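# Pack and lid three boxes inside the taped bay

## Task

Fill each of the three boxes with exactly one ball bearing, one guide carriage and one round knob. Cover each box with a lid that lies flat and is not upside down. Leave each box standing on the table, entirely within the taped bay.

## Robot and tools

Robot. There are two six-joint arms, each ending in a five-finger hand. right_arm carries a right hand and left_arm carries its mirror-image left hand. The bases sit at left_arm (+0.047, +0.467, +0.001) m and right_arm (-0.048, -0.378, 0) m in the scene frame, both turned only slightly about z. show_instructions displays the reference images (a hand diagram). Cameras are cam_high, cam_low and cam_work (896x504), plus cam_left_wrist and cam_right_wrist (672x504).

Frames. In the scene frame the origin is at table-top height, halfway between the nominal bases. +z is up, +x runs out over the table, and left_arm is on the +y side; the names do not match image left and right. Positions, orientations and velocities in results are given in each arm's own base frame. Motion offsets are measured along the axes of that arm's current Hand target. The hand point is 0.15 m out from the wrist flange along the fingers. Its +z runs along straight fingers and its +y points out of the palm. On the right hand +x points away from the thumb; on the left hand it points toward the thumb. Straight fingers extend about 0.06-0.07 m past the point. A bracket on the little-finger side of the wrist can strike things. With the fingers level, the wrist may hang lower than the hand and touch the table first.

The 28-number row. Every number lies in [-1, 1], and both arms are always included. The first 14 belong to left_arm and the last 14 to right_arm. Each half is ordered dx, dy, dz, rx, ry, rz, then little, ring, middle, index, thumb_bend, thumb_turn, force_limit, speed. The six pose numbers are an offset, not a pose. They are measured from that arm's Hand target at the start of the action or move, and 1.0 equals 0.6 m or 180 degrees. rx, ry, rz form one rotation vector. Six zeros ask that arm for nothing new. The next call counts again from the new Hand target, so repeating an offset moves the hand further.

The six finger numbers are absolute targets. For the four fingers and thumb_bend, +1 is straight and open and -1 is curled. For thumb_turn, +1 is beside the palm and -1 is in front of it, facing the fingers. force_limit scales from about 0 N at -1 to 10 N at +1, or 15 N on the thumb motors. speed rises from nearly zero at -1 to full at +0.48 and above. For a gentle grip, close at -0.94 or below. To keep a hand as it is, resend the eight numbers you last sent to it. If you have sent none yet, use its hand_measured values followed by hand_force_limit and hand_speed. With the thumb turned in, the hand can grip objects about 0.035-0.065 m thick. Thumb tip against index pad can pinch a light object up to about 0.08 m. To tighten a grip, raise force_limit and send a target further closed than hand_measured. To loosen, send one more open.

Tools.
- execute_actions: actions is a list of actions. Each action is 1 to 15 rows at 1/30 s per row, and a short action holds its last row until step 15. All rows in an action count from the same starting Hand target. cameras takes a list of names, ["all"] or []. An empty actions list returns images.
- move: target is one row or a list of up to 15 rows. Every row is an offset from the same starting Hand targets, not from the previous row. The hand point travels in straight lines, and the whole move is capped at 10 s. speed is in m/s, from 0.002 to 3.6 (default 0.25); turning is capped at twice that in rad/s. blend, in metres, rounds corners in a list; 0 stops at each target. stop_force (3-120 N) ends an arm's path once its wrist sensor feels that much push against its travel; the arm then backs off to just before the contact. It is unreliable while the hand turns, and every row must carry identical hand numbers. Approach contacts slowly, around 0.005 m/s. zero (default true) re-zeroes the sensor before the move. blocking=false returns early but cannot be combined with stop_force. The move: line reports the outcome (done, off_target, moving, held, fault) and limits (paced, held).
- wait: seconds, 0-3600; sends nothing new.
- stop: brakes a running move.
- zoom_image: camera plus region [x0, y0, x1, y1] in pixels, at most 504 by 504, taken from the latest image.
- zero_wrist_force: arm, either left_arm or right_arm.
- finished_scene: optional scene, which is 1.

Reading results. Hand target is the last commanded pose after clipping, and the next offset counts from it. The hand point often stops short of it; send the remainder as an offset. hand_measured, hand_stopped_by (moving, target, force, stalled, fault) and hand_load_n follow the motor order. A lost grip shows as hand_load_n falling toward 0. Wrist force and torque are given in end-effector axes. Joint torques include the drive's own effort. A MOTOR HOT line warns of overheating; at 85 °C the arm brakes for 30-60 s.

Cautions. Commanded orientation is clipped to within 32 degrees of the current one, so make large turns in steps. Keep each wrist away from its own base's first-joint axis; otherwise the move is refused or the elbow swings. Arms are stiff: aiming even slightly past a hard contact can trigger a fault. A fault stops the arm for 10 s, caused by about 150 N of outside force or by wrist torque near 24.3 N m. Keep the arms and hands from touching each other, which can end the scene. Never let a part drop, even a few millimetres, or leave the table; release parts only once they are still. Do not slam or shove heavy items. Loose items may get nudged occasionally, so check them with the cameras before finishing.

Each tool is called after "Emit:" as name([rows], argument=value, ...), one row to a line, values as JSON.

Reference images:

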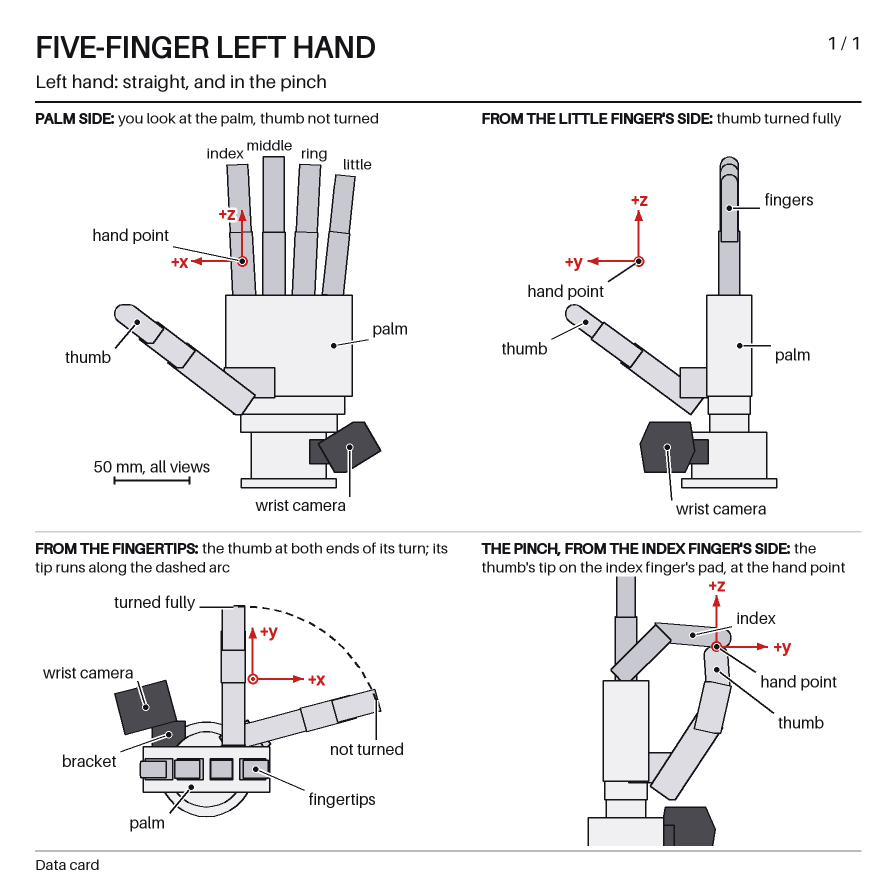

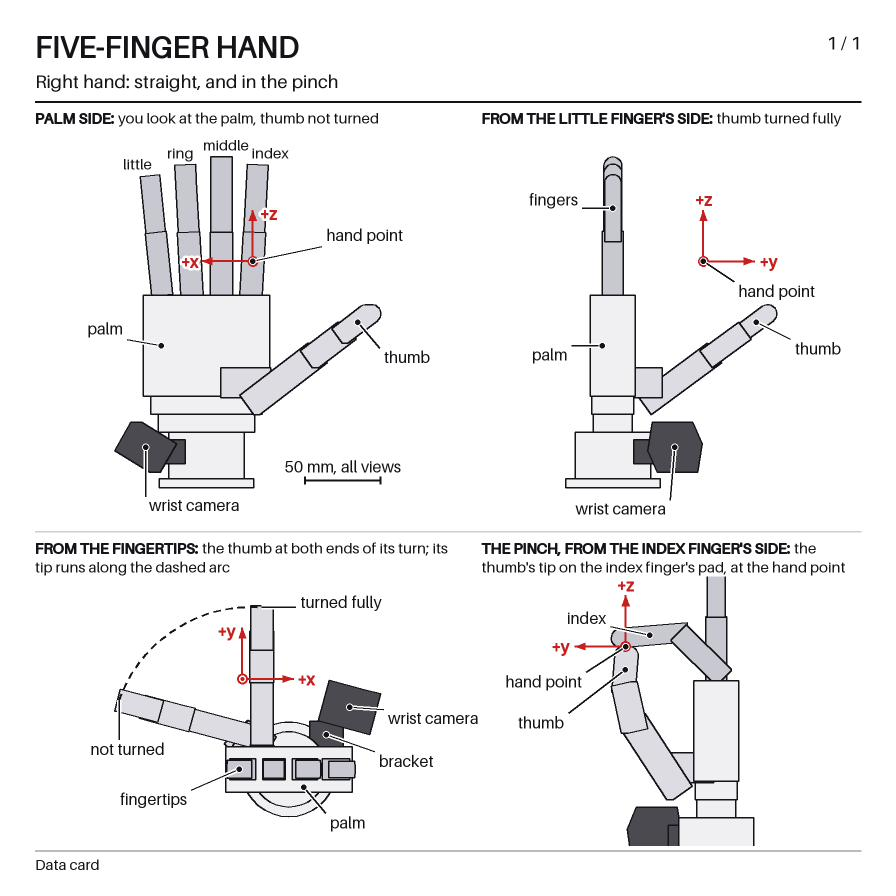

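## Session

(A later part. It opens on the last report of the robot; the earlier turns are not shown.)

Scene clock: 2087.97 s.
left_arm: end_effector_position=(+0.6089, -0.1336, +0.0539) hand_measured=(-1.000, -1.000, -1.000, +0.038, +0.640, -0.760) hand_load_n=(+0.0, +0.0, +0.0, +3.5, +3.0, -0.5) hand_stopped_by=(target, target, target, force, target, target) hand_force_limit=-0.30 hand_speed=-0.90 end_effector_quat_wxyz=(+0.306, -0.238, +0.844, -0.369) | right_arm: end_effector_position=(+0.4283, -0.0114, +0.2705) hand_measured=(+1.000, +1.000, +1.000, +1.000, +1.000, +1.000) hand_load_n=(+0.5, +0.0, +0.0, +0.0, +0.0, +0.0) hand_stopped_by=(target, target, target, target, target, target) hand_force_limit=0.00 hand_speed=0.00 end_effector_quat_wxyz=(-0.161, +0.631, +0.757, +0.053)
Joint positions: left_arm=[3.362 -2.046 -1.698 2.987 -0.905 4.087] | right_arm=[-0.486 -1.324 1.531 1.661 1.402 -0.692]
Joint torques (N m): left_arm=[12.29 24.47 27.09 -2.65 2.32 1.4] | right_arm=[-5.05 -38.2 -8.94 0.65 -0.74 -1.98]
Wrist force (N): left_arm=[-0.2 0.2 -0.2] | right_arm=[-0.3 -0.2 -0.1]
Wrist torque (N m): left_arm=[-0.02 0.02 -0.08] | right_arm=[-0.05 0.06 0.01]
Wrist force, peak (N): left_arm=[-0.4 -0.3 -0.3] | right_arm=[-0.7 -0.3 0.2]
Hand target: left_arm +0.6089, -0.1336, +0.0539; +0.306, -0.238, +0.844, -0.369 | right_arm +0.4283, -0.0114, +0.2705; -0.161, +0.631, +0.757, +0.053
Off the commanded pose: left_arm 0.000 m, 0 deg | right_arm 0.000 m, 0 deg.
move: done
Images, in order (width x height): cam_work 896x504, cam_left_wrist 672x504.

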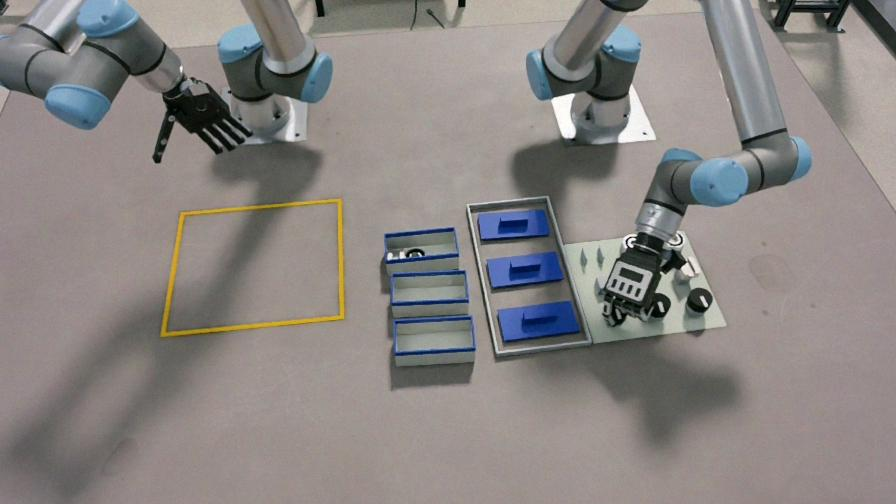

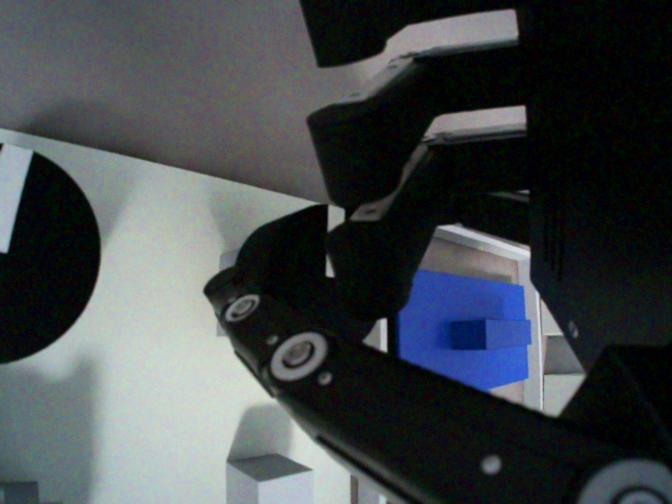

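Emit:
move(target=[0,0,0,0,0,0,-1,-1,-1,0.26,0.84,-0.76,-0.4,-0.4, 0,0,0,0,0,0,1,1,1,1,1,1,0,0])

Emit:
move(target=[0.0096,-0.0029,-0.0020,0,0,0,-1,-1,-1,0.26,0.84,-0.76,-0.4,-0.4, 0,0,0,0,0,0,1,1,1,1,1,1,0,0], speed=0.05, cameras=["cam_left_wrist","cam_work"])

Emit:
zoom_image(camera="cam_work", region=[590, 270, 650, 340])

Scene clock: 2103.30 s.
left_arm: end_effector_position=(+0.6089, -0.1336, +0.0539) hand_measured=(-1.000, -1.000, -1.000, +0.260, +0.840, -0.760) hand_load_n=(+0.0, +0.0, +0.0, +0.0, +0.0, +0.0) hand_stopped_by=(target, target, target, target, target, target) hand_force_limit=-0.40 hand_speed=-0.40 end_effector_quat_wxyz=(+0.306, -0.238, +0.844, -0.369) | right_arm: end_effector_position=(+0.4283, -0.0114, +0.2705) hand_measured=(+1.000, +1.000, +1.000, +1.000, +1.000, +1.000) hand_load_n=(+0.0, +0.0, +0.0, +0.0, -0.5, +0.0) hand_stopped_by=(target, target, target, target, target, target) hand_force_limit=0.00 hand_speed=0.00 end_effector_quat_wxyz=(-0.161, +0.631, +0.757, +0.053)
Joint positions: left_arm=[3.362 -2.046 -1.698 2.987 -0.905 4.087] | right_arm=[-0.486 -1.324 1.531 1.661 1.402 -0.692]
Joint torques (N m): left_arm=[7.72 29.61 26.88 -1.2 2.11 0.01] | right_arm=[-4.63 -38.42 -9.85 0.77 -0.86 -2.19]
Wrist force (N): left_arm=[-0.4 -0.1 -0.2] | right_arm=[-0.3 -0.1 -0.1]
Wrist torque (N m): left_arm=[-0.03 0.03 -0.08] | right_arm=[-0.03 0.06 0.02]
Wrist force, peak (N): left_arm=[-0.4 -0.4 -0.3] | right_arm=[-0.5 -0.4 -0.1]
Hand target: left_arm +0.6089, -0.1336, +0.0539; +0.306, -0.238, +0.844, -0.369 | right_arm +0.4283, -0.0114, +0.2705; -0.161, +0.631, +0.757, +0.053
Off the commanded pose: left_arm 0.000 m, 0 deg | right_arm 0.000 m, 0 deg.
move: done

Scene clock: 2103.87 s.
left_arm: end_effector_position=(+0.6045, -0.1376, +0.0539) hand_measured=(-1.000, -1.000, -1.000, +0.260, +0.840, -0.760) hand_load_n=(+0.0, +0.0, +0.0, +0.0, +0.0, +0.0) hand_stopped_by=(target, target, target, target, target, target) hand_force_limit=-0.40 hand_speed=-0.40 end_effector_quat_wxyz=(+0.306, -0.238, +0.844, -0.369) | right_arm: end_effector_position=(+0.4283, -0.0114, +0.2705) hand_measured=(+1.000, +1.000, +1.000, +1.000, +1.000, +1.000) hand_load_n=(+0.0, +0.0, +0.0, +0.0, +0.0, +0.0) hand_stopped_by=(target, target, target, target, target, target) hand_force_limit=0.00 hand_speed=0.00 end_effector_quat_wxyz=(-0.161, +0.631, +0.757, +0.053)
Joint positions: left_arm=[3.356 -2.037 -1.712 2.996 -0.91 4.082] | right_arm=[-0.486 -1.324 1.531 1.661 1.402 -0.692]
Joint torques (N m): left_arm=[-14.56 50.88 5.88 1.32 -0.67 -1.45] | right_arm=[-5.12 -38 -9 0.72 -0.78 -2.1]
Wrist force (N): left_arm=[-0.3 -0.1 -0.1] | right_arm=[-0.6 -0.2 -0.2]
Wrist torque (N m): left_arm=[-0.04 0.02 0.09] | right_arm=[-0.05 0.09 0.00]
Wrist force, peak (N): left_arm=[-0.8 -0.1 -0.1] | right_arm=[-0.6 -0.2 -0.2]
Hand target: left_arm +0.6043, -0.1377, +0.0539; +0.306, -0.238, +0.844, -0.369 | right_arm +0.4283, -0.0114, +0.2705; -0.161, +0.631, +0.757, +0.053
Off the commanded pose: left_arm 0.000 m, 0 deg | right_arm 0.000 m, 0 deg.
move: done
Images, in order (width x height): cam_work 896x504, cam_left_wrist 672x504.

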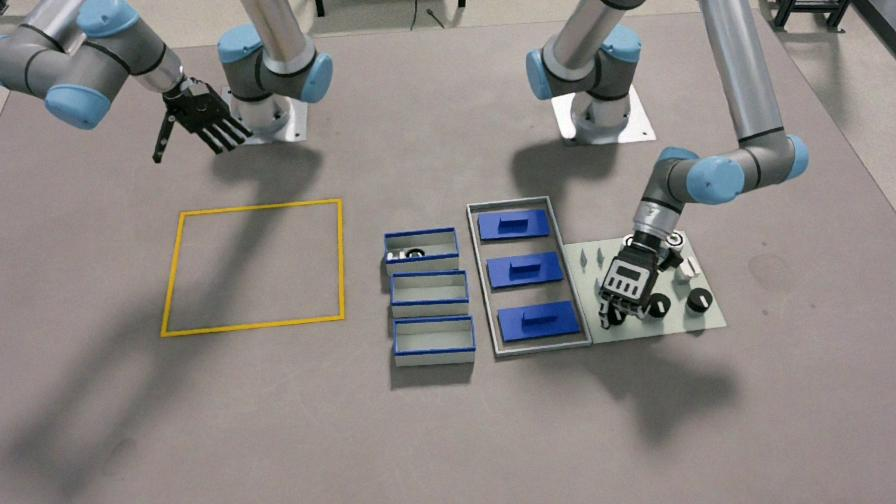

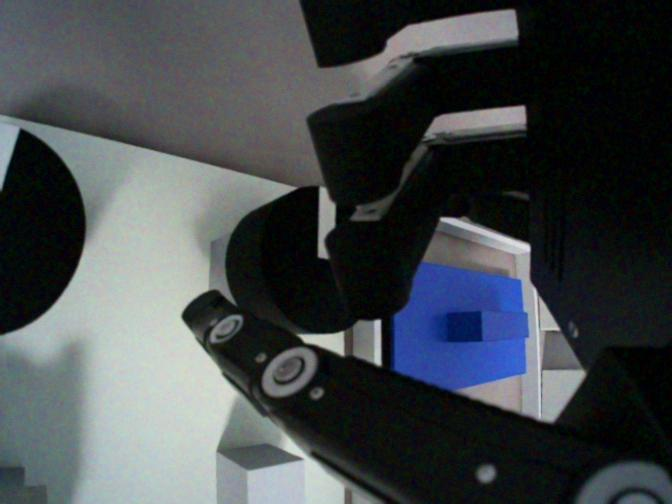

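Scaled by 7.200 from the camera's image (finer frame: 1280x720).

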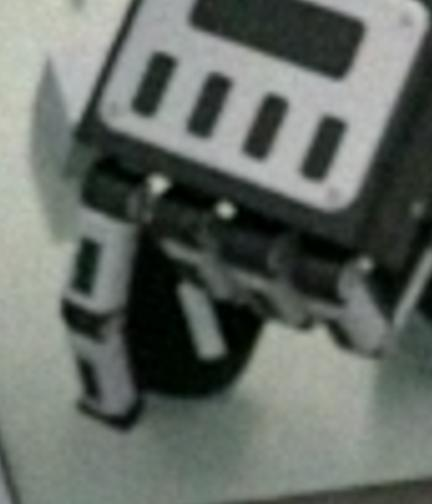

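Emit:
move(target=[0.0112,-0.0034,-0.0023,0,0,0,-1,-1,-1,0.26,0.84,-0.76,-0.4,-0.4, 0,0,0,0,0,0,1,1,1,1,1,1,0,0], speed=0.05)

Emit:
move(target=[0,0,0,0,0,0,-1,-1,-1,0.26,0.65,-0.76,-0.4,-0.6, 0,0,0,0,0,0,1,1,1,1,1,1,0,0])

Emit:
move(target=[0,0,0,0,0,0,-1,-1,-1,-0.3,0.65,-0.76,-0.3,-0.9, 0,0,0,0,0,0,1,1,1,1,1,1,0,0], cameras=["cam_left_wrist","cam_work"])

Emit:
zoom_image(camera="cam_work", region=[590, 270, 650, 340])

Scene clock: 2122.33 s.
left_arm: end_effector_position=(+0.5991, -0.1425, +0.0540) hand_measured=(-1.000, -1.000, -1.000, +0.260, +0.840, -0.760) hand_load_n=(+0.0, +0.0, +0.0, +0.0, +0.0, +0.0) hand_stopped_by=(target, target, target, target, target, target) hand_force_limit=-0.40 hand_speed=-0.40 end_effector_quat_wxyz=(+0.306, -0.238, +0.844, -0.369) | right_arm: end_effector_position=(+0.4283, -0.0114, +0.2705) hand_measured=(+1.000, +1.000, +1.000, +1.000, +1.000, +1.000) hand_load_n=(+0.0, +0.0, +0.0, +0.0, +0.0, +0.0) hand_stopped_by=(target, target, target, target, target, target) hand_force_limit=0.00 hand_speed=0.00 end_effector_quat_wxyz=(-0.161, +0.631, +0.757, +0.053)
Joint positions: left_arm=[3.348 -2.026 -1.728 3.005 -0.916 4.075] | right_arm=[-0.486 -1.324 1.531 1.661 1.402 -0.692]
Joint torques (N m): left_arm=[-13.17 51.63 3.81 1.33 -1.07 -1.22] | right_arm=[-5.09 -37.85 -9.24 0.82 -0.7 -2]
Wrist force (N): left_arm=[-0.1 -0.2 -0.1] | right_arm=[-0.4 -0.5 0.1]
Wrist torque (N m): left_arm=[-0.06 -0.02 0.11] | right_arm=[-0.10 0.07 0.00]
Wrist force, peak (N): left_arm=[-0.1 -0.6 -0.4] | right_arm=[-0.6 -0.4 0.2]
Hand target: left_arm +0.5990, -0.1426, +0.0540; +0.306, -0.238, +0.844, -0.369 | right_arm +0.4283, -0.0114, +0.2705; -0.161, +0.631, +0.757, +0.053
Off the commanded pose: left_arm 0.000 m, 0 deg | right_arm 0.000 m, 0 deg.
move: done

Scene clock: 2122.93 s.
left_arm: end_effector_position=(+0.5990, -0.1426, +0.0540) hand_measured=(-1.000, -1.000, -1.000, +0.260, +0.650, -0.760) hand_load_n=(+0.0, +0.0, +0.0, +0.0, +0.0, +0.5) hand_stopped_by=(target, target, target, target, target, target) hand_force_limit=-0.40 hand_speed=-0.60 end_effector_quat_wxyz=(+0.306, -0.238, +0.844, -0.369) | right_arm: end_effector_position=(+0.4283, -0.0114, +0.2705) hand_measured=(+1.000, +1.000, +1.000, +1.000, +1.000, +1.000) hand_load_n=(+0.0, +0.0, +0.0, +0.0, +0.0, +0.0) hand_stopped_by=(target, target, target, target, target, target) hand_force_limit=0.00 hand_speed=0.00 end_effector_quat_wxyz=(-0.161, +0.631, +0.757, +0.053)
Joint positions: left_arm=[3.347 -2.025 -1.729 3.006 -0.916 4.074] | right_arm=[-0.486 -1.324 1.531 1.661 1.402 -0.692]
Joint torques (N m): left_arm=[-13.79 52.18 5.38 1.3 -1.03 -1.44] | right_arm=[-5.27 -37.48 -9.05 0.63 -0.66 -1.94]
Wrist force (N): left_arm=[-0.2 -0.1 -0.3] | right_arm=[-0.2 -0.4 0.0]
Wrist torque (N m): left_arm=[-0.03 0.00 0.10] | right_arm=[-0.08 0.05 0.01]
Wrist force, peak (N): left_arm=[-0.4 -0.3 -0.4] | right_arm=[-0.5 -0.4 -0.1]
Hand target: left_arm +0.5990, -0.1426, +0.0540; +0.306, -0.238, +0.844, -0.369 | right_arm +0.4283, -0.0114, +0.2705; -0.161, +0.631, +0.757, +0.053
Off the commanded pose: left_arm 0.000 m, 0 deg | right_arm 0.000 m, 0 deg.
move: done

Scene clock: 2124.00 s.
left_arm: end_effector_position=(+0.5990, -0.1426, +0.0540) hand_measured=(-1.000, -1.000, -1.000, +0.038, +0.652, -0.760) hand_load_n=(+0.0, +0.0, +0.0, +4.0, +3.5, +0.0) hand_stopped_by=(target, target, target, force, target, target) hand_force_limit=-0.30 hand_speed=-0.90 end_effector_quat_wxyz=(+0.306, -0.238, +0.844, -0.369) | right_arm: end_effector_position=(+0.4283, -0.0114, +0.2705) hand_measured=(+1.000, +1.000, +1.000, +1.000, +1.000, +1.000) hand_load_n=(+0.0, +0.0, +0.0, +0.0, +0.0, +0.0) hand_stopped_by=(target, target, target, target, target, target) hand_force_limit=0.00 hand_speed=0.00 end_effector_quat_wxyz=(-0.161, +0.631, +0.757, +0.053)
Joint positions: left_arm=[3.347 -2.025 -1.729 3.006 -0.916 4.074] | right_arm=[-0.486 -1.324 1.531 1.661 1.402 -0.692]
Joint torques (N m): left_arm=[-14.78 51.98 6.09 1.2 -0.72 -1.35] | right_arm=[-4.93 -38.18 -10.23 0.65 -0.89 -2.07]
Wrist force (N): left_arm=[0.1 -0.1 -0.5] | right_arm=[-0.5 -0.1 0.0]
Wrist torque (N m): left_arm=[-0.03 -0.04 0.10] | right_arm=[-0.04 0.07 0.01]
Wrist force, peak (N): left_arm=[-0.3 -0.7 -0.5] | right_arm=[-0.5 -0.4 -0.1]
Hand target: left_arm +0.5990, -0.1426, +0.0540; +0.306, -0.238, +0.844, -0.369 | right_arm +0.4283, -0.0114, +0.2705; -0.161, +0.631, +0.757, +0.053
Off the commanded pose: left_arm 0.000 m, 0 deg | right_arm 0.000 m, 0 deg.
move: done
Images, in order (width x height): cam_work 896x504, cam_left_wrist 672x504.

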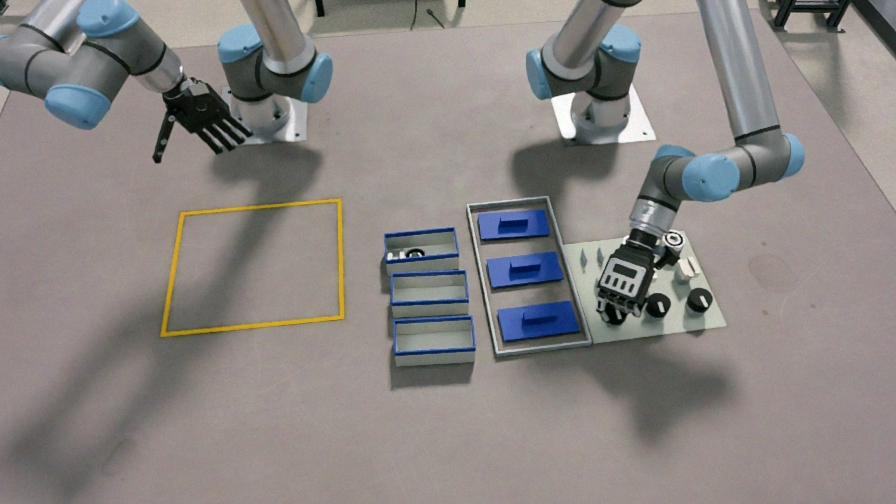

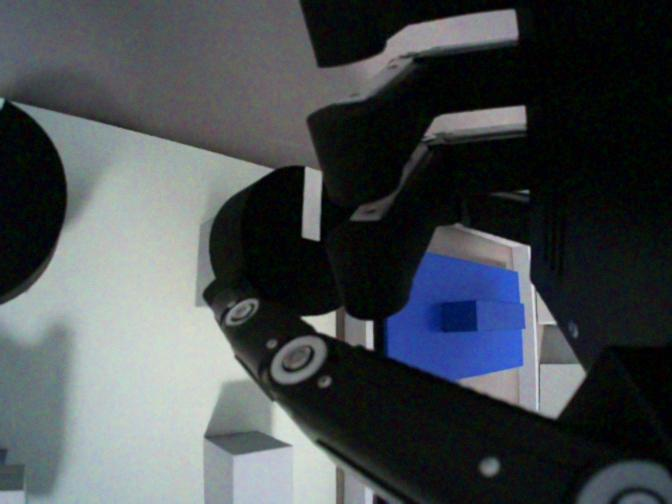

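Scaled by 7.200 from the camera's image (finer frame: 1280x720).

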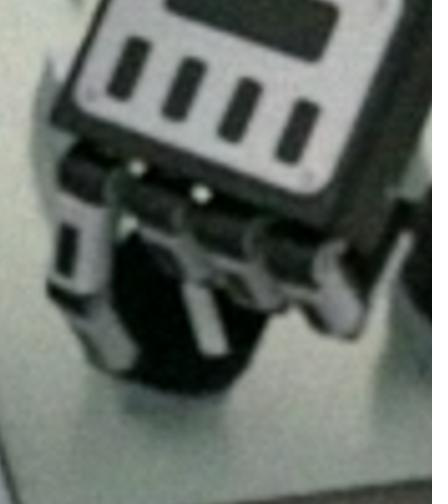

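Emit:
move(target=[0,0,0,0,0,0,-1,-1,-1,0.26,0.84,-0.76,-0.4,-0.4, 0,0,0,0,0,0,1,1,1,1,1,1,0,0])

Emit:
move(target=[-0.0120,0.0036,0.0025,0,0,0,-1,-1,-1,0.26,0.84,-0.76,-0.4,-0.4, 0,0,0,0,0,0,1,1,1,1,1,1,0,0], speed=0.05)

Emit:
move(target=[0,0,0,0,0,0,-1,-1,-1,0.26,0.65,-0.76,-0.4,-0.6, 0,0,0,0,0,0,1,1,1,1,1,1,0,0])

Emit:
move(target=[0,0,0,0,0,0,-1,-1,-1,-0.3,0.65,-0.76,-0.25,-0.9, 0,0,0,0,0,0,1,1,1,1,1,1,0,0])

Emit:
move(target=[-0.0114,-0.0257,-0.0180,0,0,0,-1,-1,-1,-0.3,0.65,-0.76,-0.25,-0.9, 0,0,0,0,0,0,1,1,1,1,1,1,0,0], speed=0.05, cameras=["cam_left_wrist","cam_work","cam_low"])

Emit:
zoom_image(camera="cam_work", region=[590, 270, 650, 340])

Emit:
zoom_image(camera="cam_low", region=[490, 230, 570, 310])

Scene clock: 2149.47 s.
left_arm: end_effector_position=(+0.5990, -0.1426, +0.0540) hand_measured=(-1.000, -1.000, -1.000, +0.260, +0.840, -0.760) hand_load_n=(+0.0, +0.0, -0.5, +0.0, +0.0, +0.0) hand_stopped_by=(target, target, target, target, target, target) hand_force_limit=-0.40 hand_speed=-0.40 end_effector_quat_wxyz=(+0.306, -0.238, +0.844, -0.369) | right_arm: end_effector_position=(+0.4283, -0.0114, +0.2705) hand_measured=(+1.000, +1.000, +1.000, +1.000, +1.000, +1.000) hand_load_n=(+0.0, +0.0, +0.0, +0.0, +0.0, +0.0) hand_stopped_by=(target, target, target, target, target, target) hand_force_limit=0.00 hand_speed=0.00 end_effector_quat_wxyz=(-0.161, +0.631, +0.757, +0.053)
Joint positions: left_arm=[3.347 -2.025 -1.729 3.006 -0.916 4.074] | right_arm=[-0.486 -1.324 1.531 1.661 1.402 -0.692]
Joint torques (N m): left_arm=[-10.59 47.69 7.08 0.58 -0.62 -0.97] | right_arm=[-4.44 -38.46 -9.12 0.67 -0.88 -2.04]
Wrist force (N): left_arm=[-0.1 -0.3 -0.2] | right_arm=[-0.4 -0.3 0.1]
Wrist torque (N m): left_arm=[-0.08 -0.02 0.11] | right_arm=[-0.08 0.07 0.01]
Wrist force, peak (N): left_arm=[-0.5 -0.3 -0.8] | right_arm=[-0.6 -0.4 0.3]
Hand target: left_arm +0.5990, -0.1426, +0.0540; +0.306, -0.238, +0.844, -0.369 | right_arm +0.4283, -0.0114, +0.2705; -0.161, +0.631, +0.757, +0.053
Off the commanded pose: left_arm 0.000 m, 0 deg | right_arm 0.000 m, 0 deg.
move: done

Scene clock: 2150.10 s.
left_arm: end_effector_position=(+0.6047, -0.1375, +0.0540) hand_measured=(-1.000, -1.000, -1.000, +0.260, +0.840, -0.760) hand_load_n=(+0.0, +0.0, +0.0, +0.0, +0.0, +0.0) hand_stopped_by=(target, target, target, target, target, target) hand_force_limit=-0.40 hand_speed=-0.40 end_effector_quat_wxyz=(+0.306, -0.238, +0.844, -0.369) | right_arm: end_effector_position=(+0.4283, -0.0114, +0.2705) hand_measured=(+1.000, +1.000, +1.000, +1.000, +1.000, +1.000) hand_load_n=(+0.0, +0.0, +0.0, +0.0, +0.0, +0.0) hand_stopped_by=(target, target, target, target, target, target) hand_force_limit=0.00 hand_speed=0.00 end_effector_quat_wxyz=(-0.161, +0.631, +0.757, +0.053)
Joint positions: left_arm=[3.356 -2.037 -1.711 2.995 -0.909 4.082] | right_arm=[-0.486 -1.324 1.531 1.661 1.402 -0.692]
Joint torques (N m): left_arm=[12.01 22.51 27.07 -2.69 2.11 1.87] | right_arm=[-4.24 -38.12 -9.92 0.65 -0.75 -2.08]
Wrist force (N): left_arm=[-0.1 -0.1 -0.1] | right_arm=[-0.5 -0.3 0.3]
Wrist torque (N m): left_arm=[-0.04 0.00 -0.07] | right_arm=[-0.08 0.07 0.01]
Wrist force, peak (N): left_arm=[-0.6 -0.2 -0.2] | right_arm=[-0.5 -0.3 0.3]
Hand target: left_arm +0.6047, -0.1374, +0.0539; +0.306, -0.238, +0.844, -0.369 | right_arm +0.4283, -0.0114, +0.2705; -0.161, +0.631, +0.757, +0.053
Off the commanded pose: left_arm 0.000 m, 0 deg | right_arm 0.000 m, 0 deg.
move: done

Scene clock: 2150.70 s.
left_arm: end_effector_position=(+0.6047, -0.1374, +0.0539) hand_measured=(-1.000, -1.000, -1.000, +0.260, +0.650, -0.760) hand_load_n=(+0.0, +0.0, +0.0, +0.0, +0.0, +0.0) hand_stopped_by=(target, target, target, target, target, target) hand_force_limit=-0.40 hand_speed=-0.60 end_effector_quat_wxyz=(+0.306, -0.238, +0.844, -0.369) | right_arm: end_effector_position=(+0.4283, -0.0114, +0.2705) hand_measured=(+1.000, +1.000, +1.000, +1.000, +1.000, +1.000) hand_load_n=(+0.0, +0.0, +0.0, +0.0, +0.0, +0.0) hand_stopped_by=(target, target, target, target, target, target) hand_force_limit=0.00 hand_speed=0.00 end_effector_quat_wxyz=(-0.161, +0.631, +0.757, +0.053)
Joint positions: left_arm=[3.356 -2.037 -1.711 2.995 -0.909 4.082] | right_arm=[-0.486 -1.324 1.531 1.661 1.402 -0.692]
Joint torques (N m): left_arm=[12.78 24.38 26.9 -2.61 2.2 1.51] | right_arm=[-4.84 -38.14 -9.67 0.7 -0.76 -2.04]
Wrist force (N): left_arm=[-0.5 0.0 -0.3] | right_arm=[-0.6 -0.3 0.0]
Wrist torque (N m): left_arm=[-0.02 0.04 -0.09] | right_arm=[-0.07 0.10 0.00]
Wrist force, peak (N): left_arm=[-0.5 -0.2 -0.2] | right_arm=[-0.6 -0.3 0.0]
Hand target: left_arm +0.6047, -0.1374, +0.0539; +0.306, -0.238, +0.844, -0.369 | right_arm +0.4283, -0.0114, +0.2705; -0.161, +0.631, +0.757, +0.053
Off the commanded pose: left_arm 0.000 m, 0 deg | right_arm 0.000 m, 0 deg.
move: done

Scene clock: 2151.73 s.
left_arm: end_effector_position=(+0.6047, -0.1374, +0.0539) hand_measured=(-1.000, -1.000, -1.000, +0.048, +0.652, -0.760) hand_load_n=(+0.0, +0.0, +0.0, +4.0, +3.0, -0.5) hand_stopped_by=(target, target, target, force, target, target) hand_force_limit=-0.25 hand_speed=-0.90 end_effector_quat_wxyz=(+0.306, -0.238, +0.844, -0.369) | right_arm: end_effector_position=(+0.4283, -0.0114, +0.2705) hand_measured=(+1.000, +1.000, +1.000, +1.000, +1.000, +1.000) hand_load_n=(+0.0, +0.0, +0.0, +0.0, +0.0, +0.0) hand_stopped_by=(target, target, target, target, target, target) hand_force_limit=0.00 hand_speed=0.00 end_effector_quat_wxyz=(-0.161, +0.631, +0.757, +0.053)
Joint positions: left_arm=[3.356 -2.037 -1.711 2.995 -0.909 4.082] | right_arm=[-0.486 -1.324 1.531 1.661 1.402 -0.692]
Joint torques (N m): left_arm=[12.18 24.34 26.18 -2.63 2.17 1.5] | right_arm=[-4.57 -37.68 -10.09 0.72 -0.85 -1.97]
Wrist force (N): left_arm=[0.0 0.1 0.0] | right_arm=[-0.3 -0.2 -0.2]
Wrist torque (N m): left_arm=[-0.02 -0.01 -0.07] | right_arm=[-0.04 0.06 0.01]
Wrist force, peak (N): left_arm=[-0.4 -0.5 -0.3] | right_arm=[-0.6 -0.4 0.0]
Hand target: left_arm +0.6047, -0.1374, +0.0539; +0.306, -0.238, +0.844, -0.369 | right_arm +0.4283, -0.0114, +0.2705; -0.161, +0.631, +0.757, +0.053
Off the commanded pose: left_arm 0.000 m, 0 deg | right_arm 0.000 m, 0 deg.
move: done

Scene clock: 2152.63 s.
left_arm: end_effector_position=(+0.6047, -0.1374, +0.0739) hand_measured=(-1.000, -1.000, -1.000, +0.048, +0.652, -0.760) hand_load_n=(+0.0, +0.0, +0.0, +4.0, +3.5, -0.5) hand_stopped_by=(target, target, target, force, target, target) hand_force_limit=-0.25 hand_speed=-0.90 end_effector_quat_wxyz=(+0.306, -0.238, +0.844, -0.369) | right_arm: end_effector_position=(+0.4283, -0.0114, +0.2705) hand_measured=(+1.000, +1.000, +1.000, +1.000, +1.000, +1.000) hand_load_n=(+0.0, +0.0, +0.0, +0.0, +0.0, +0.0) hand_stopped_by=(target, target, target, target, target, target) hand_force_limit=0.00 hand_speed=0.00 end_effector_quat_wxyz=(-0.161, +0.631, +0.757, +0.053)
Joint positions: left_arm=[3.356 -2.011 -1.691 2.949 -0.909 4.082] | right_arm=[-0.486 -1.324 1.531 1.661 1.402 -0.692]
Joint torques (N m): left_arm=[-0.7 52.86 26.95 -3.05 0.04 0.94] | right_arm=[-4.61 -37.38 -9.29 0.61 -0.71 -2.07]
Wrist force (N): left_arm=[-0.2 0.1 0.0] | right_arm=[-0.3 -0.4 0.1]
Wrist torque (N m): left_arm=[-0.04 0.00 -0.06] | right_arm=[-0.08 0.05 0.01]
Wrist force, peak (N): left_arm=[0.0 0.8 0.4] | right_arm=[-0.4 -0.5 0.0]
Hand target: left_arm +0.6047, -0.1374, +0.0740; +0.306, -0.238, +0.844, -0.369 | right_arm +0.4283, -0.0114, +0.2705; -0.161, +0.631, +0.757, +0.053
Off the commanded pose: left_arm 0.000 m, 0 deg | right_arm 0.000 m, 0 deg.
move: done
Images, in order (width x height): cam_low 896x504, cam_work 896x504, cam_left_wrist 672x504.

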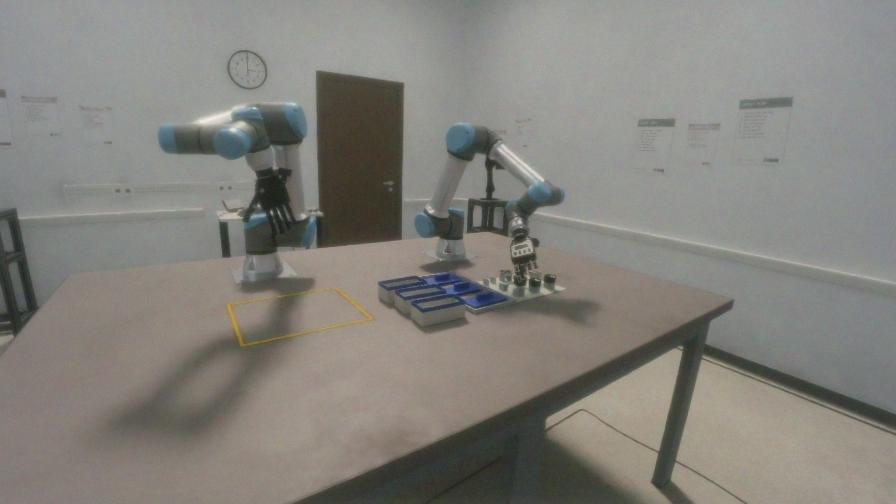

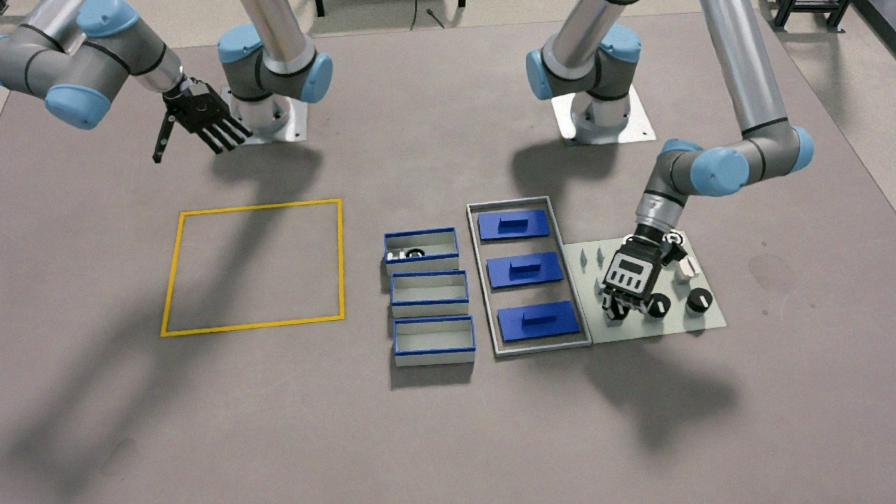

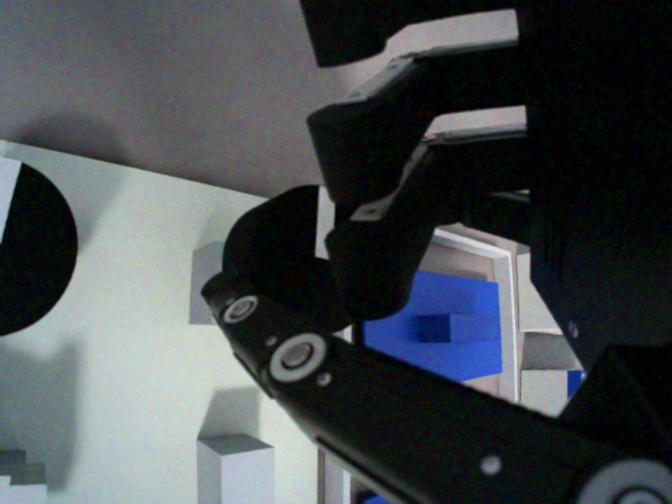

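Scaled by 7.200 from the camera's image (finer frame: 1280x720).

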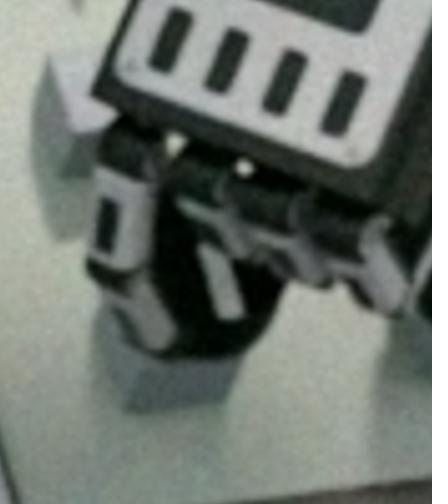

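Scaled by 6.300 from the camera's image (finer frame: 1280x720).

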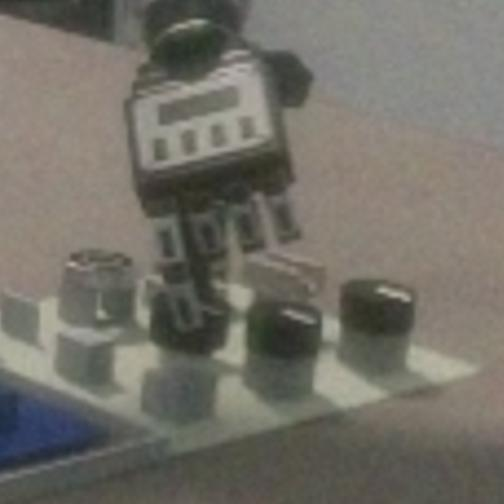

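Emit:
move([
  [-0.0399,-0.0898,-0.0629,0,0,0,-1,-1,-1,-0.3,0.65,-0.76,-0.25,-0.9, 0,0,0,0,0,0,1,1,1,1,1,1,0,0],
  [0.5358,-0.3685,-0.0303,0,0,0,-1,-1,-1,-0.3,0.65,-0.76,-0.25,-0.9, 0,0,0,0,0,0,1,1,1,1,1,1,0,0],
  [0.5693,-0.2928,0.0227,0,0,0,-1,-1,-1,-0.3,0.65,-0.76,-0.25,-0.9, 0,0,0,0,0,0,1,1,1,1,1,1,0,0],
], speed=[0.1,0.2,0.1], blend=[0.03,0.03,0], cameras=["cam_left_wrist","cam_work","cam_high"])

Emit:
zoom_image(camera="cam_work", region=[370, 180, 480, 290])

Emit:
zoom_image(camera="cam_high", region=[370, 222, 450, 312])

Scene clock: 2189.00 s.
left_arm: end_effector_position=(+0.4063, -0.4664, +0.0852) hand_measured=(-1.000, -1.000, -1.000, +0.048, +0.652, -0.760) hand_load_n=(+0.0, +0.0, +0.0, +3.5, +3.5, -0.5) hand_stopped_by=(target, target, target, force, target, target) hand_force_limit=-0.25 hand_speed=-0.90 end_effector_quat_wxyz=(+0.306, -0.238, +0.844, -0.369) | right_arm: end_effector_position=(+0.4283, -0.0114, +0.2705) hand_measured=(+1.000, +1.000, +1.000, +1.000, +1.000, +1.000) hand_load_n=(+0.0, +0.0, +0.0, +0.0, -0.5, +0.0) hand_stopped_by=(target, target, target, target, target, target) hand_force_limit=0.00 hand_speed=0.00 end_effector_quat_wxyz=(-0.161, +0.631, +0.757, +0.053)
Joint positions: left_arm=[2.5 -1.924 -1.753 3.107 -1.603 3.539] | right_arm=[-0.486 -1.324 1.531 1.661 1.402 -0.692]
Joint torques (N m): left_arm=[-13.62 22.96 7.02 1.87 -1.41 -1.13] | right_arm=[-4.91 -37.4 -9.54 0.71 -0.89 -2.03]
Wrist force (N): left_arm=[0.3 0.3 -0.1] | right_arm=[-0.3 -0.2 -0.1]
Wrist torque (N m): left_arm=[-0.03 -0.07 0.08] | right_arm=[-0.04 0.06 0.02]
Wrist force, peak (N): left_arm=[1.0 -0.9 -0.4] | right_arm=[-0.7 -0.3 -0.1]
Hand target: left_arm +0.4063, -0.4664, +0.0851; +0.306, -0.238, +0.844, -0.369 | right_arm +0.4283, -0.0114, +0.2705; -0.161, +0.631, +0.757, +0.053
Off the commanded pose: left_arm 0.000 m, 0 deg | right_arm 0.000 m, 0 deg.
move: done; blend cut to 0.0295 m at target 2
Images, in order (width x height): cam_high 896x504, cam_work 896x504, cam_left_wrist 672x504.

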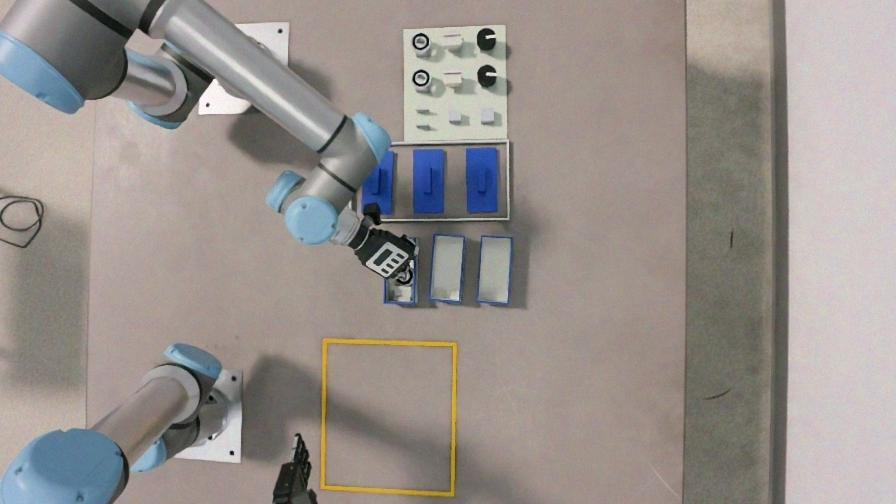

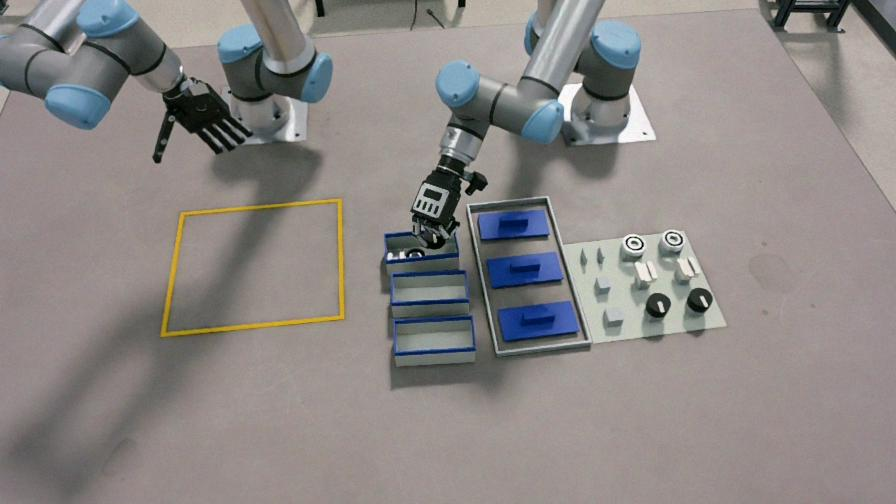

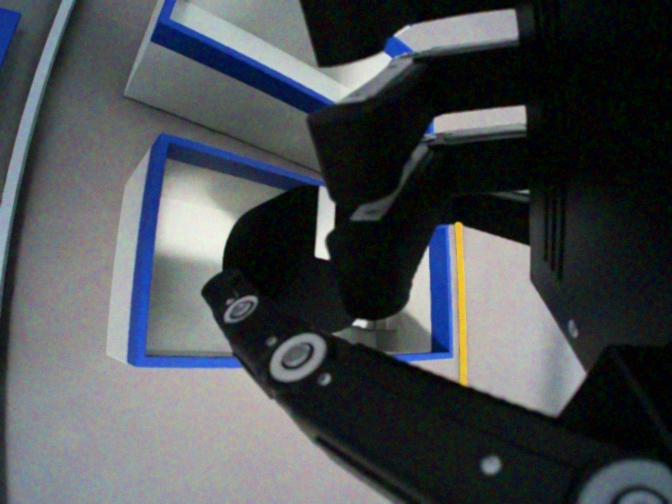

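Scaled by 4.582 from the camera's image (finer frame: 1280x720).

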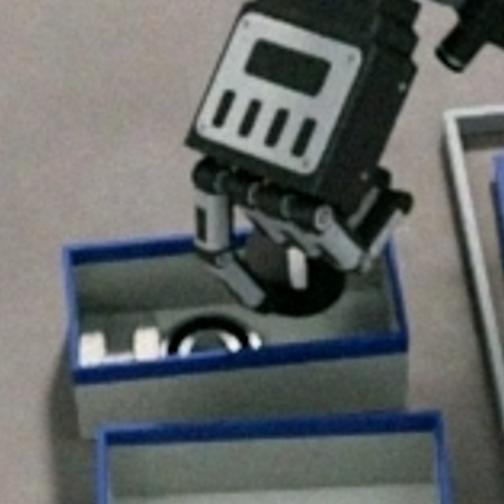

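Scaled by 5.600 from the camera's image (finer frame: 1280x720).

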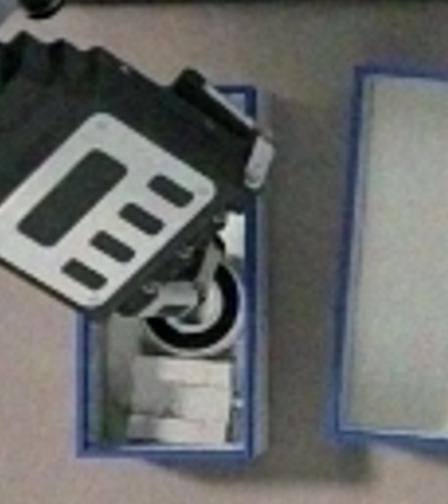

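Emit:
zoom_image(camera="cam_high", region=[380, 245, 425, 295])

Emit:
zoom_image(camera="cam_work", region=[400, 215, 465, 275])

Scaled by 10.080 from the camera's image (finer frame: 1280x720).

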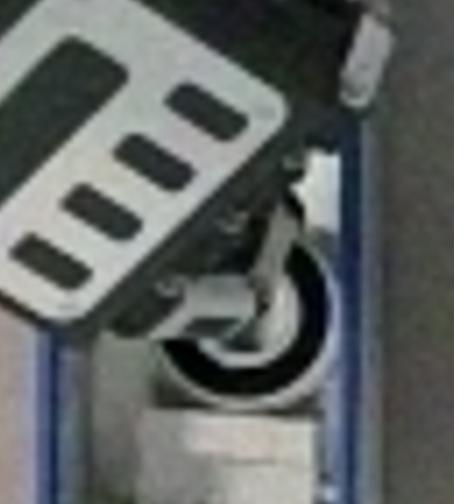

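Scaled by 7.754 from the camera's image (finer frame: 1280x720).

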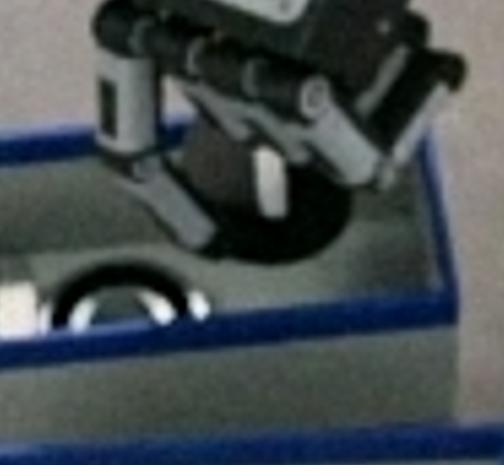

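Emit:
zoom_image(camera="cam_high", region=[425, 225, 520, 315])

Scaled by 5.305 from the camera's image (finer frame: 1280x720).

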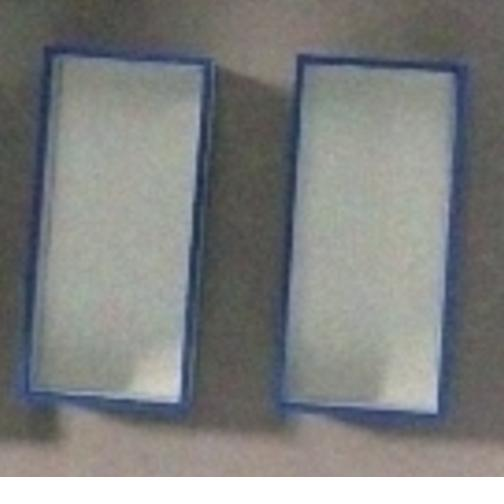

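Emit:
move(target=[0.0200,0.0449,0.0314,0,0,0,-1,-1,-1,-0.3,0.65,-0.76,-0.25,-0.9, 0,0,0,0,0,0,1,1,1,1,1,1,0,0], speed=0.06, stop_force=5, cameras=["cam_left_wrist","cam_work"])

Emit:
zoom_image(camera="cam_work", region=[370, 200, 480, 290])

Scene clock: 2300.97 s.
left_arm: end_effector_position=(+0.4062, -0.4663, +0.0536) hand_measured=(-1.000, -1.000, -1.000, +0.048, +0.652, -0.760) hand_load_n=(+0.0, +0.0, +0.0, +3.5, +3.5, -1.0) hand_stopped_by=(target, target, target, force, target, target) hand_force_limit=-0.25 hand_speed=-0.90 end_effector_quat_wxyz=(+0.306, -0.238, +0.845, -0.369) | right_arm: end_effector_position=(+0.4283, -0.0114, +0.2705) hand_measured=(+1.000, +1.000, +1.000, +1.000, +1.000, +1.000) hand_load_n=(+0.0, +0.0, +0.0, +0.0, +0.0, +0.0) hand_stopped_by=(target, target, target, target, target, target) hand_force_limit=0.00 hand_speed=0.00 end_effector_quat_wxyz=(-0.161, +0.631, +0.757, +0.053)
Joint positions: left_arm=[2.5 -1.965 -1.789 3.183 -1.603 3.539] | right_arm=[-0.486 -1.324 1.531 1.661 1.402 -0.692]
Joint torques (N m): left_arm=[-6.91 49.69 27.49 -1.96 -1.36 -0.05] | right_arm=[-4.39 -37.7 -9.08 0.75 -0.85 -2.09]
Wrist force (N): left_arm=[-0.4 -2.8 -2.6] | right_arm=[-0.3 -0.3 -0.2]
Wrist torque (N m): left_arm=[-0.24 -0.09 0.16] | right_arm=[-0.07 0.06 0.02]
Wrist force, peak (N): left_arm=[-1.8 -9.4 -7.8] | right_arm=[-0.6 -0.6 0.1]
Hand target: left_arm +0.4062, -0.4663, +0.0536; +0.306, -0.238, +0.845, -0.369 (not the last commanded pose) | right_arm +0.4283, -0.0114, +0.2705; -0.161, +0.631, +0.757, +0.053
Off the commanded pose: left_arm 0.004 m, 0 deg | right_arm 0.000 m, 0 deg.
move: contact (left_arm)
Images, in order (width x height): cam_work 896x504, cam_left_wrist 672x504.

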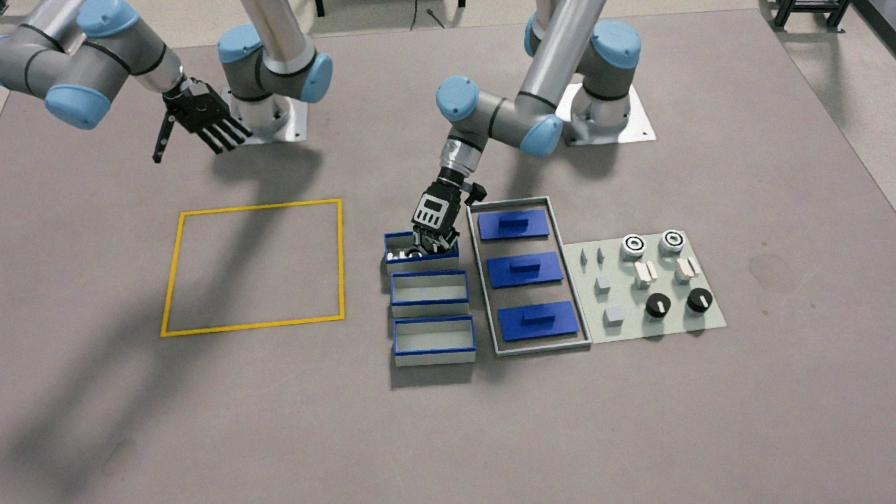

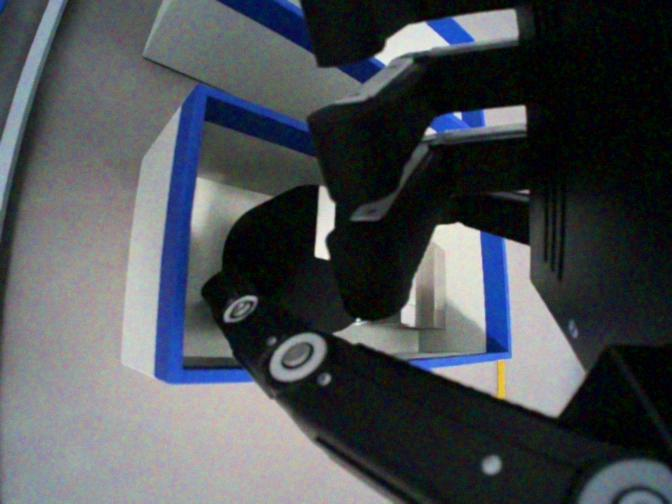

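Scaled by 4.582 from the camera's image (finer frame: 1280x720).

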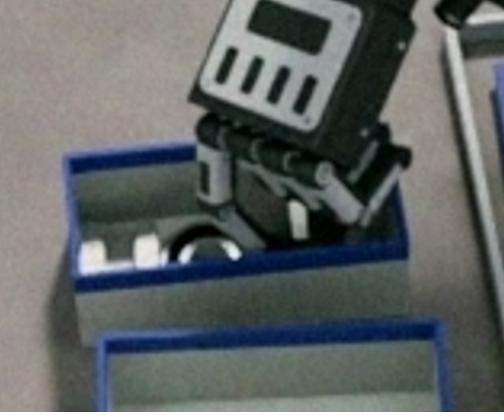

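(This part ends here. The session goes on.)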